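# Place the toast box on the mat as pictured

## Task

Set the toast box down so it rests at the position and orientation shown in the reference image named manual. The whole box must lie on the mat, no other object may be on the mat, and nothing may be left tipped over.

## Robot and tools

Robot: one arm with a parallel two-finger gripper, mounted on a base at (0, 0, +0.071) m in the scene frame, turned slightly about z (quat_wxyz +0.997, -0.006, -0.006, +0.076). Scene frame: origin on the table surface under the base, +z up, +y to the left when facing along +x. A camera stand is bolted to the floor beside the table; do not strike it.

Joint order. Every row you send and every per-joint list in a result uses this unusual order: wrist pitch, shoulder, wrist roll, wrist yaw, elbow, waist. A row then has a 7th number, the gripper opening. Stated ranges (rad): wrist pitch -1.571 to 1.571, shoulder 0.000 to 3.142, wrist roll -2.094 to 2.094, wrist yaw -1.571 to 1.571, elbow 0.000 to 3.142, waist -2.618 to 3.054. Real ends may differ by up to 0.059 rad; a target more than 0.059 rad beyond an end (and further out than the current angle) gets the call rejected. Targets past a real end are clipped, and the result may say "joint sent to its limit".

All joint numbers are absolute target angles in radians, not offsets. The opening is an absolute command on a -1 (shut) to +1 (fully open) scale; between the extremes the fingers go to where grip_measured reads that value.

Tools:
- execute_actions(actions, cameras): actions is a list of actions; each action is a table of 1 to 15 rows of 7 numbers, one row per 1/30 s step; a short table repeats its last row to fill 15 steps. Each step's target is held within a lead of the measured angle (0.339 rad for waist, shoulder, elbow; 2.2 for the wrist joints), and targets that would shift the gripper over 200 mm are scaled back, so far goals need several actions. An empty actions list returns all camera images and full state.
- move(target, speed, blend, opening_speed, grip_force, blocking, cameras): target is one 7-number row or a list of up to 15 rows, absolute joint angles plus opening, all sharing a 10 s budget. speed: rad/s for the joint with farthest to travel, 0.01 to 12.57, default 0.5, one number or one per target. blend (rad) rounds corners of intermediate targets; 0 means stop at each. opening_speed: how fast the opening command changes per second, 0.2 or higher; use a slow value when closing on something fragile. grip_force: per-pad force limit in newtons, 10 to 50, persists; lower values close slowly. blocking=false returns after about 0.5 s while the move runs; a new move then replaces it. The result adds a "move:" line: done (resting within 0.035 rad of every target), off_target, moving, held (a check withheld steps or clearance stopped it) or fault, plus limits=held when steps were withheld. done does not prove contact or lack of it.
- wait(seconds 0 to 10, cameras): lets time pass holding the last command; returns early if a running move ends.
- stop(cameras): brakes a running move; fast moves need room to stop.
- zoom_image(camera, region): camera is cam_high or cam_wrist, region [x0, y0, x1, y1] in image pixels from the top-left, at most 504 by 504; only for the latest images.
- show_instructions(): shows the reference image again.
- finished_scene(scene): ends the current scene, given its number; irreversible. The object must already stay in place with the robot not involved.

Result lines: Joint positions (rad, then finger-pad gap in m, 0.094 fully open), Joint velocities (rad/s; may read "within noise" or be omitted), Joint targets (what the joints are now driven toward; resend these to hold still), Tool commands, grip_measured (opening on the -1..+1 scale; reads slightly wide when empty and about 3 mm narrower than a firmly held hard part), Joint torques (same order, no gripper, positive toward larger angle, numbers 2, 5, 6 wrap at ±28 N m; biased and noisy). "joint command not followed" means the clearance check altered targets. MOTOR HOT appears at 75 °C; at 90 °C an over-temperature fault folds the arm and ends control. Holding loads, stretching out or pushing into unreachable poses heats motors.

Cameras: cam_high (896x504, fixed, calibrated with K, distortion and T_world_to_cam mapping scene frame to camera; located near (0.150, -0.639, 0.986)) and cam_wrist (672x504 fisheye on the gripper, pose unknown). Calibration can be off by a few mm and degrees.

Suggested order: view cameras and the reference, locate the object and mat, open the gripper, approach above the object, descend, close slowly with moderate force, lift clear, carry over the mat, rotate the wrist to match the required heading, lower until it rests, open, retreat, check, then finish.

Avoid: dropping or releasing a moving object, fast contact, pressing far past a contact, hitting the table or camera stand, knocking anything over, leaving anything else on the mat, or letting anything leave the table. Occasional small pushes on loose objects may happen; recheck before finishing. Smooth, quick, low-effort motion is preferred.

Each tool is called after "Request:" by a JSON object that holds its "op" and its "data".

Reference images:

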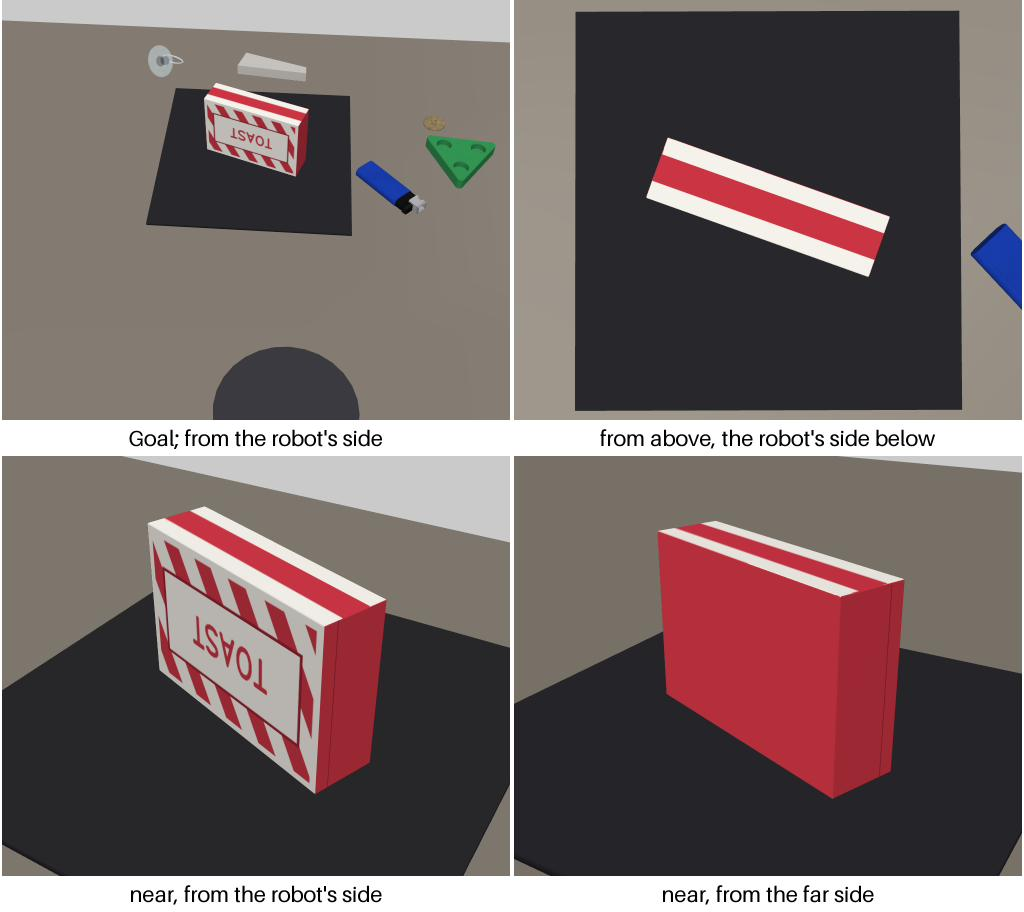

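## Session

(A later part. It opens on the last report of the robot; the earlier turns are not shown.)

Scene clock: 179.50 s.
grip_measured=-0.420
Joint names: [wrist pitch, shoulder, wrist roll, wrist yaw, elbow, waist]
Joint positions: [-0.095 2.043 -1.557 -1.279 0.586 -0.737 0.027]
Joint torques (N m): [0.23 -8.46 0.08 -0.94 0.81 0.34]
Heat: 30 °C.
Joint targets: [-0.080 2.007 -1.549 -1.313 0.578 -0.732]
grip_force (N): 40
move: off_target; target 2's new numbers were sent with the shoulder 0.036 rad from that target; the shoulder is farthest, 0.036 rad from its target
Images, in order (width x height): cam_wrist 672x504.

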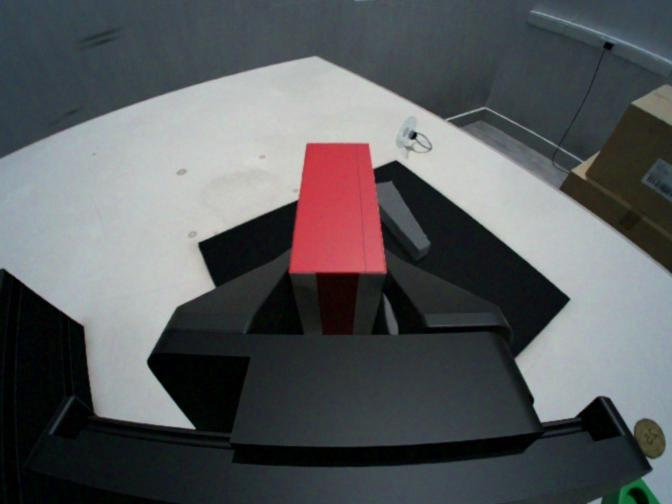

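Request:
{"op": "move", "data": {"target": [[-0.612, 1.82, 1.7399, -0.2979, 0.872, -0.3327, 0.6], [-0.75, 1.742, 1.7399, -0.2979, 0.955, -0.3327, 0.6], [-0.93, 1.59, 1.7399, -0.2979, 1.08, -0.3327, 0.6]], "speed": [0.3, 0.3, 0.7], "blend": [0, 0.05, 0], "opening_speed": 1.2, "cameras": ["all"]}}

Request:
{"op": "zoom_image", "data": {"camera": "cam_wrist", "region": [60, 0, 480, 300]}}

Scene clock: 209.63 s.
grip_measured=+0.598
Joint names: [wrist pitch, shoulder, wrist roll, wrist yaw, elbow, waist]
Joint positions: [-0.908 1.604 1.733 -0.307 1.062 -0.338 0.075]
Joint torques (N m): [0.01 -6.13 0.06 -0.11 5.85 0.53]
Heat: 30 °C.
Joint targets: [-0.930 1.590 1.740 -0.298 1.080 -0.333]
grip_force (N): 40
move: done

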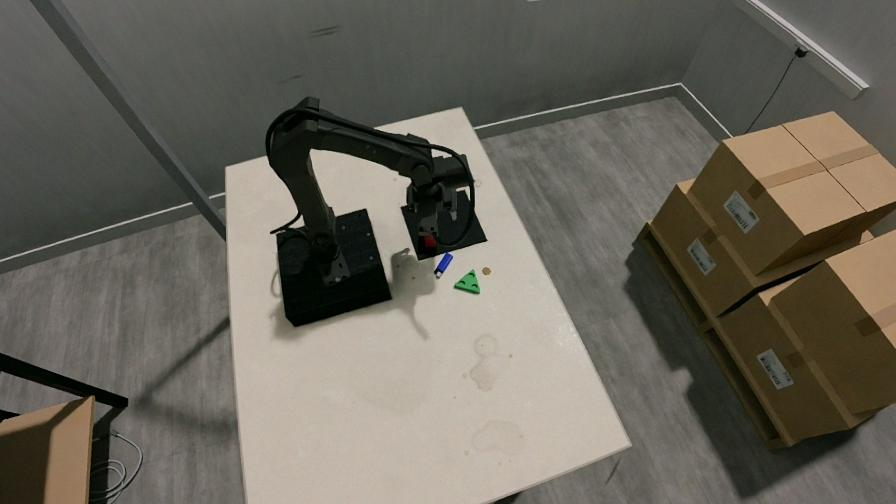

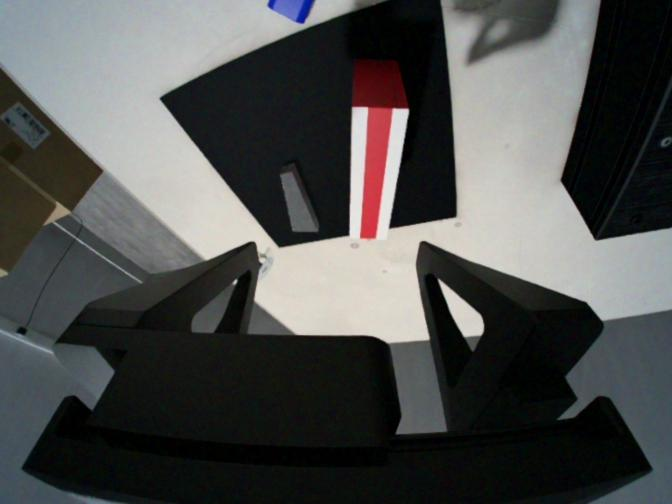

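Scaled by 1.200 from the camera's 672x504 image, which has a finer 960x720 frame.

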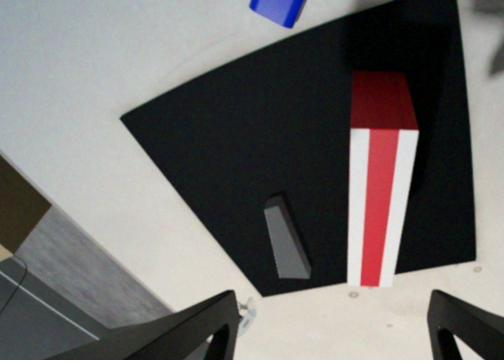

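Request:
{"op": "zoom_image", "data": {"camera": "cam_wrist", "region": [260, 140, 420, 260]}}

Scaled by 3.150 from the camera's 672x504 image, which has a finer 960x720 frame.

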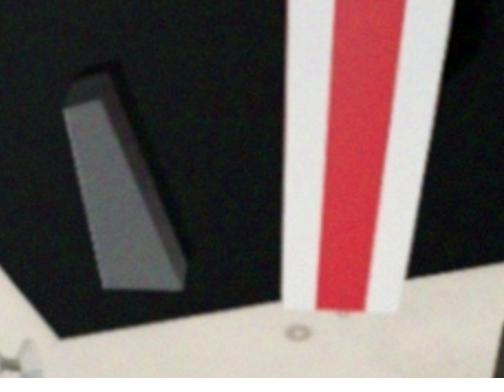

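Request:
{"op": "move", "data": {"target": [-1.0266, 2.0672, 1.993, 0.0, 1.523, 0.0433, 0.0], "speed": 0.8, "cameras": ["all"]}}

Request:
{"op": "zoom_image", "data": {"camera": "cam_wrist", "region": [220, 80, 460, 260]}}

Request:
{"op": "zoom_image", "data": {"camera": "cam_high", "region": [390, 160, 500, 270]}}

Scene clock: 218.77 s.
grip_measured=+0.002
Joint names: [wrist pitch, shoulder, wrist roll, wrist yaw, elbow, waist]
Joint positions: [-1 2.061 1.984 -0.019 1.492 0.049 0.047]
Joint torques (N m): [-0.29 -8.27 0.09 0.13 6.71 -0.85]
Heat: 31 °C.
Joint targets: [-1.026 2.067 1.993 0.000 1.523 0.043]
grip_force (N): 40
move: done

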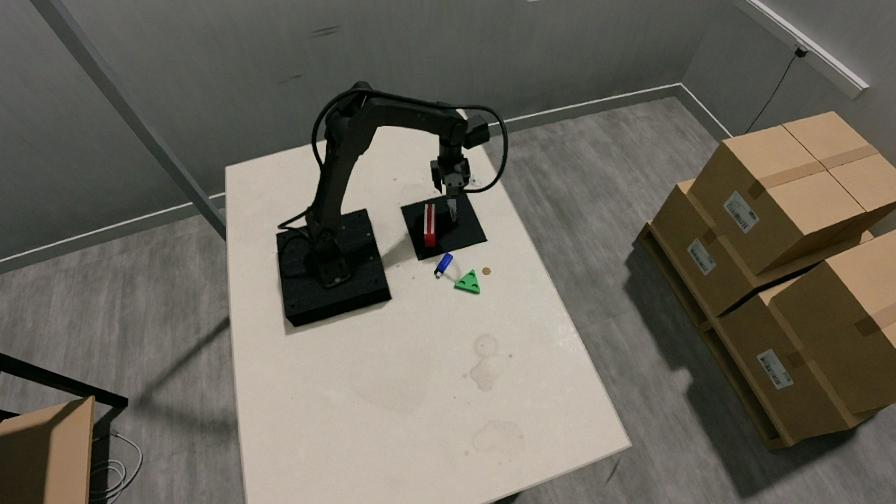

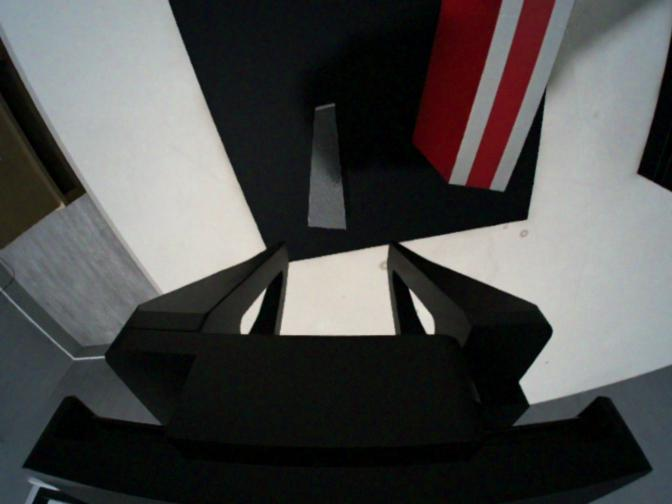

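Scaled by 2.100 from the camera's 672x504 image, which has a finer 960x720 frame.

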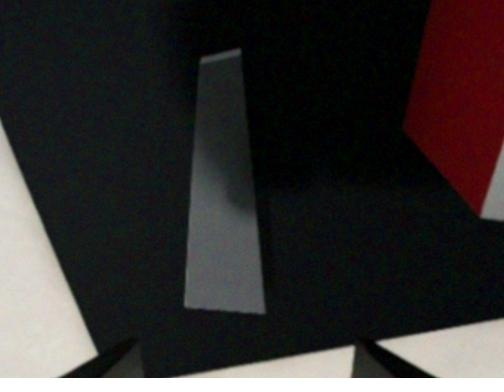

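Scaled by 4.582 from the camera's 896x504 image, which has a finer 1280x720 frame.

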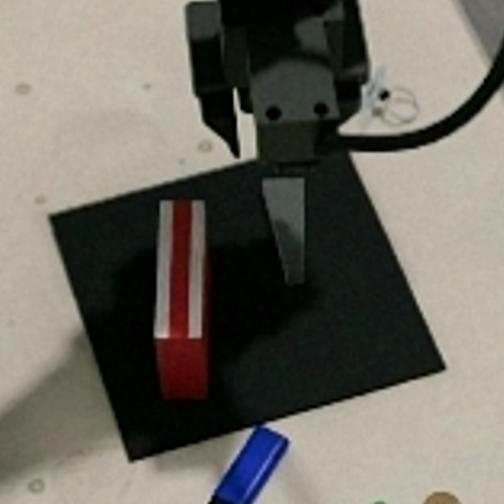

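Request:
{"op": "move", "data": {"target": [-0.8086, 2.176, 1.993, 0.012, 1.4112, 0.034, 0.0], "speed": 0.35, "cameras": ["cam_wrist"]}}

Request:
{"op": "zoom_image", "data": {"camera": "cam_wrist", "region": [220, 80, 460, 260]}}

Scene clock: 225.93 s.
grip_measured=+0.002
Joint names: [wrist pitch, shoulder, wrist roll, wrist yaw, elbow, waist]
Joint positions: [-0.819 2.168 1.985 -0.007 1.418 0.041 0.047]
Joint torques (N m): [0.13 -8.62 0.08 0.15 3.4 -0.83]
Heat: 31 °C.
Joint targets: [-0.809 2.176 1.993 0.012 1.411 0.034]
grip_force (N): 40
move: done
Images, in order (width x height): cam_wrist 672x504.

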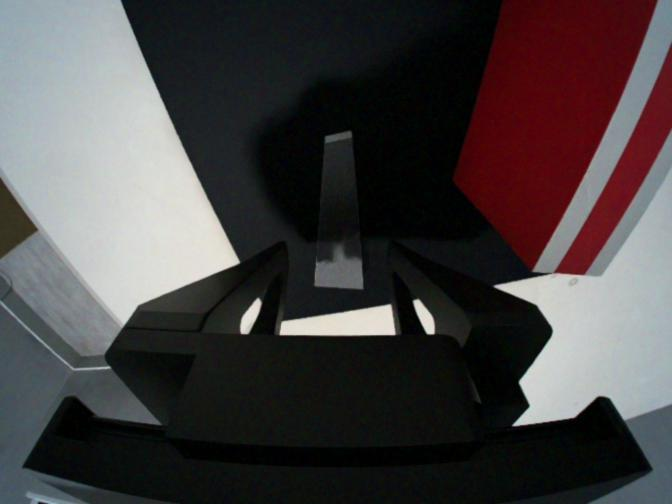

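Scaled by 2.100 from the camera's 672x504 image, which has a finer 960x720 frame.

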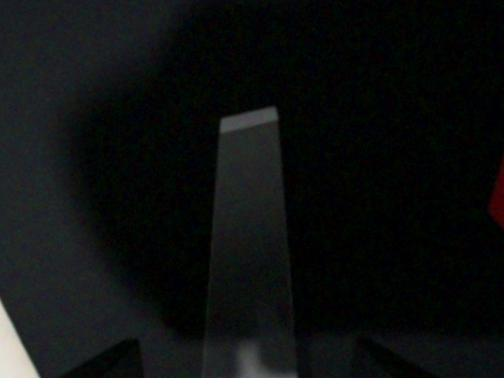

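Request:
{"op": "move", "data": {"target": [-0.7639, 2.2026, 1.993, 0.012, 1.3927, 0.034, 0.0], "speed": 0.1, "cameras": ["cam_wrist"]}}

Scene clock: 227.83 s.
grip_measured=+0.002
Joint names: [wrist pitch, shoulder, wrist roll, wrist yaw, elbow, waist]
Joint positions: [-0.775 2.19 1.985 -0.006 1.401 0.041 0.047]
Joint torques (N m): [0.17 -8.35 0.09 0.12 3.15 -0.65]
Heat: 31 °C.
Joint targets: [-0.764 2.202 1.993 0.012 1.393 0.034]
grip_force (N): 40
move: done
Images, in order (width x height): cam_wrist 672x504.

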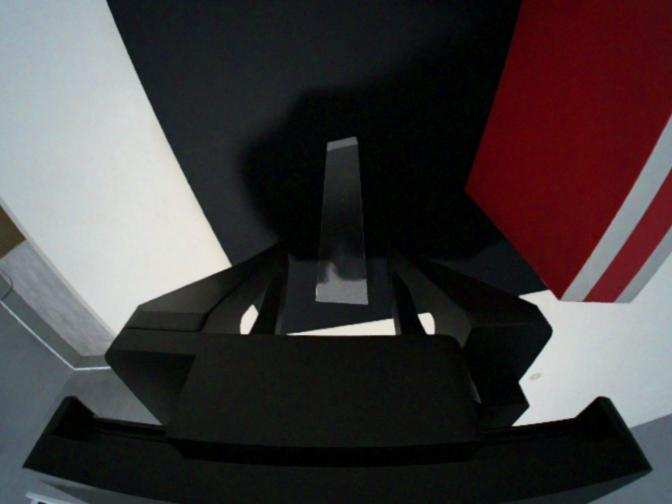

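Request:
{"op": "move", "data": {"target": [-0.748, 2.212, 1.993, 0.012, 1.3861, 0.034, 0.0], "speed": 0.05}}

Scene clock: 229.30 s.
grip_measured=+0.002
Joint names: [wrist pitch, shoulder, wrist roll, wrist yaw, elbow, waist]
Joint positions: [-0.759 2.198 1.985 -0.006 1.395 0.041 0.047]
Joint torques (N m): [0.15 -8.25 0.08 0.13 3.04 -1.09]
Heat: 31 °C.
Joint targets: [-0.748 2.212 1.993 0.012 1.386 0.034]
grip_force (N): 40
move: done

Request:
{"op": "move", "data": {"target": [[-0.7415, 2.216, 1.993, 0.012, 1.3835, 0.034, 0.0], [-0.7415, 2.216, 1.993, 0.012, 1.3835, 0.034, -0.85]], "speed": 0.05, "opening_speed": 1.0, "cameras": ["cam_wrist"]}}

Scene clock: 232.20 s.
grip_measured=-0.530
Joint names: [wrist pitch, shoulder, wrist roll, wrist yaw, elbow, waist]
Joint positions: [-0.752 2.198 1.985 -0.006 1.395 0.041 0.022]
Joint torques (N m): [0.19 -7.91 0.05 0.16 2.88 -0.87]
Heat: 31 °C.
Joint targets: [-0.742 2.216 1.993 0.012 1.384 0.034]
grip_force (N): 40
move: done
Images, in order (width x height): cam_wrist 672x504.

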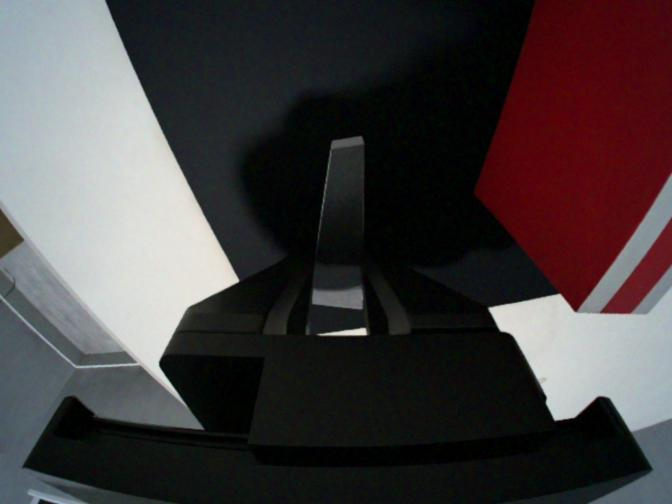

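Request:
{"op": "move", "data": {"target": [[-0.94, 2.11, 1.993, 0.012, 1.475, 0.034, -0.85], [-0.94, 2.11, 1.993, 0.012, 1.475, 0.395, -0.85]], "speed": [0.4, 0.5], "blend": [0.05, 0], "cameras": ["all"]}}

Scene clock: 234.63 s.
grip_measured=-0.531
Joint names: [wrist pitch, shoulder, wrist roll, wrist yaw, elbow, waist]
Joint positions: [-0.912 2.154 1.985 0 1.45 0.4 0.022]
Joint torques (N m): [-0.43 -12.41 0.05 0.11 5.98 -0.68]
Heat: 31 °C.
Joint targets: [-0.940 2.110 1.993 0.012 1.475 0.395]
grip_force (N): 40
move: off_target; the shoulder is farthest, 0.044 rad from its target

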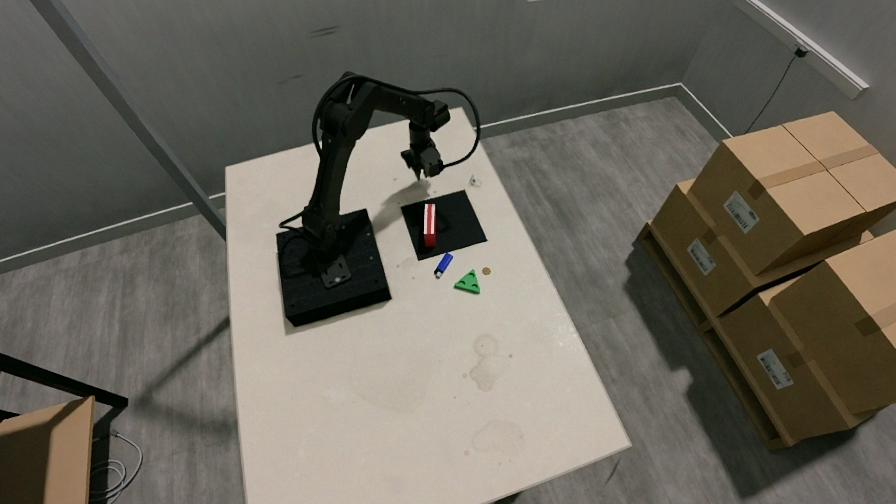

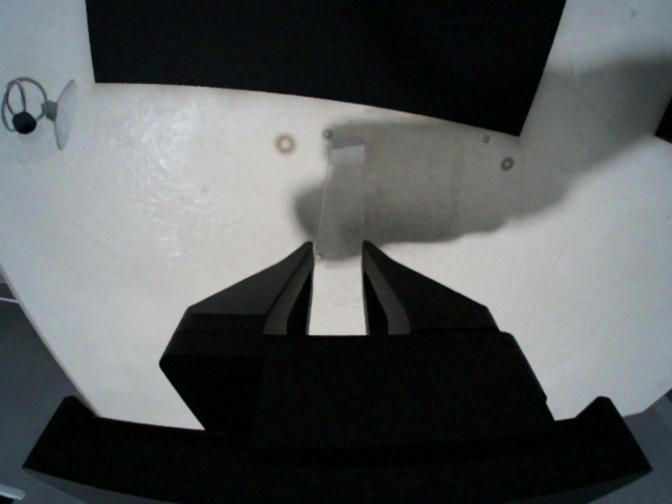

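Request:
{"op": "move", "data": {"target": [[-0.8, 2.182, 1.993, 0.012, 1.41, 0.395, -0.85], [-0.743, 2.214, 1.993, 0.012, 1.3845, 0.395, -0.85]], "speed": [0.25, 0.06], "blend": [0.01, 0], "cameras": ["cam_high", "cam_wrist"]}}

Request:
{"op": "zoom_image", "data": {"camera": "cam_high", "region": [390, 130, 490, 230]}}

Scene clock: 238.00 s.
grip_measured=-0.531
Joint names: [wrist pitch, shoulder, wrist roll, wrist yaw, elbow, waist]
Joint positions: [-0.757 2.199 1.985 0 1.394 0.4 0.022]
Joint torques (N m): [0.18 -8.25 0.05 0.11 2.96 -0.62]
Heat: 32 °C.
Joint targets: [-0.743 2.214 1.993 0.012 1.384 0.395]
grip_force (N): 40
move: done

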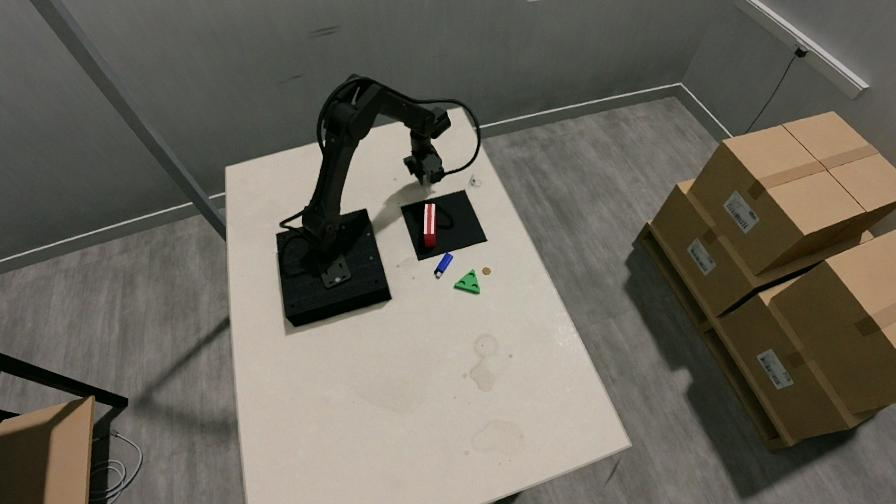

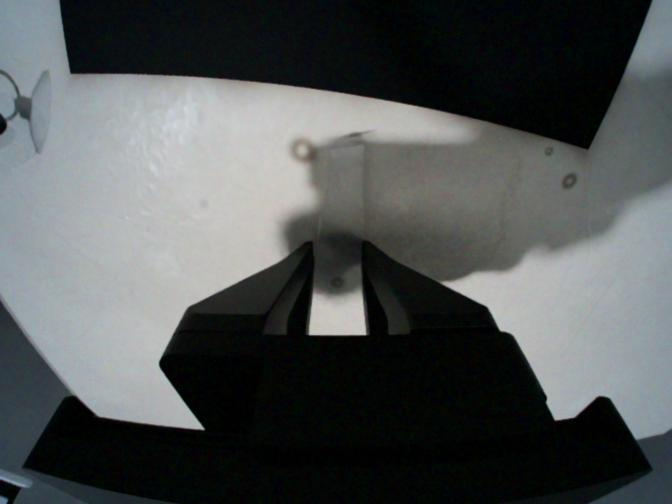

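Scaled by 5.040 from the camera's 896x504 image, which has a finer 1280x720 frame.

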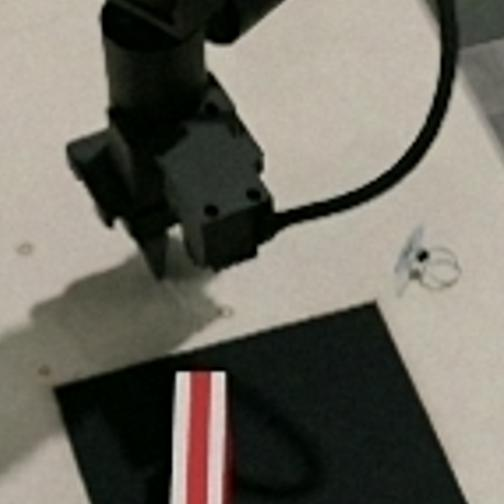

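Request:
{"op": "move", "data": {"target": [[-0.731, 2.2207, 1.993, 0.012, 1.3798, 0.395, -0.85]], "speed": 0.05}}

Scene clock: 239.37 s.
grip_measured=-0.531
Joint names: [wrist pitch, shoulder, wrist roll, wrist yaw, elbow, waist]
Joint positions: [-0.747 2.199 1.985 0 1.394 0.4 0.022]
Joint torques (N m): [0.25 -7.66 0.04 0.11 2.63 -0.83]
Heat: 32 °C.
Joint targets: [-0.731 2.221 1.993 0.012 1.380 0.395]
grip_force (N): 40
move: done

Request:
{"op": "move", "data": {"target": [[-0.738, 2.217, 1.993, 0.012, 1.382, 0.395, 0.1], [-0.82, 2.17, 1.993, 0.012, 1.42, 0.395, 0.1], [-1.1, 2.0, 1.9, 0.0, 1.58, 0.395, 0.1]], "speed": [0.2, 0.25, 0.7], "blend": [0, 0.03, 0], "opening_speed": 1.0, "cameras": ["all"]}}

Request:
{"op": "zoom_image", "data": {"camera": "cam_high", "region": [390, 160, 500, 270]}}

Scene clock: 243.17 s.
grip_measured=+0.098
Joint names: [wrist pitch, shoulder, wrist roll, wrist yaw, elbow, waist]
Joint positions: [-1.075 2.02 1.909 -0.002 1.563 0.4 0.052]
Joint torques (N m): [-0.14 -10.07 -0.11 0.02 5.65 -0.73]
Heat: 33 °C.
Joint targets: [-1.100 2.000 1.900 0.000 1.580 0.395]
grip_force (N): 40
move: done

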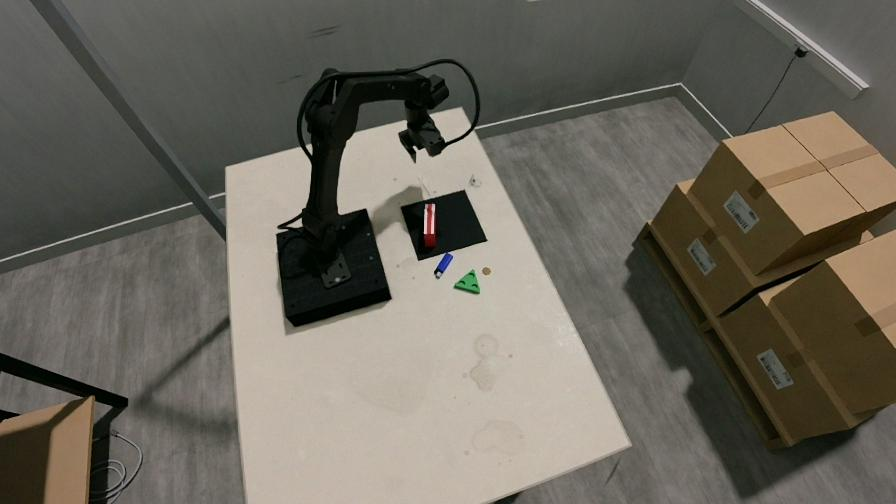

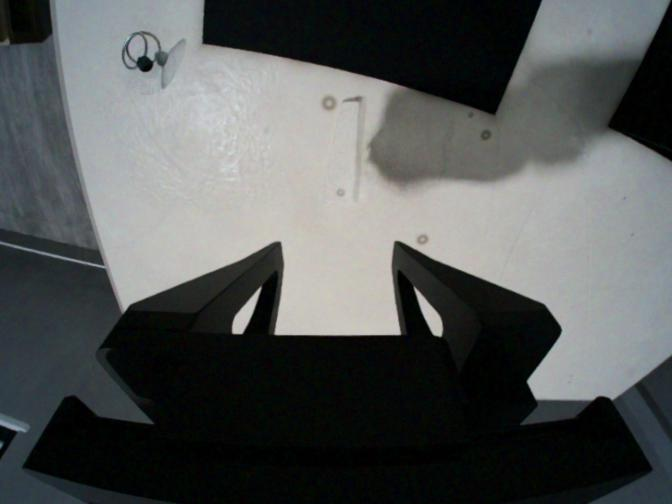

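Scaled by 4.582 from the camera's 896x504 image, which has a finer 1280x720 frame.

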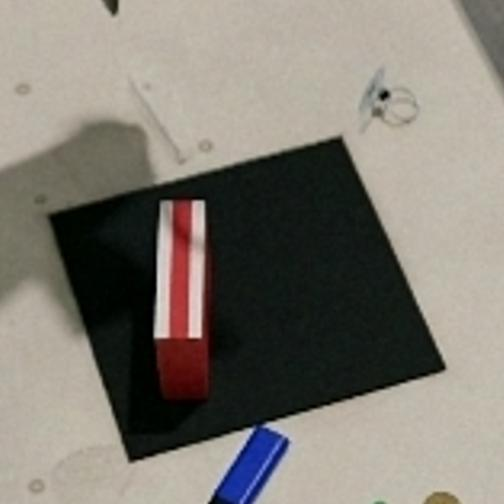

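Request:
{"op": "finished_scene", "data": {"scene": 1}}

The scene is finished: the task was done.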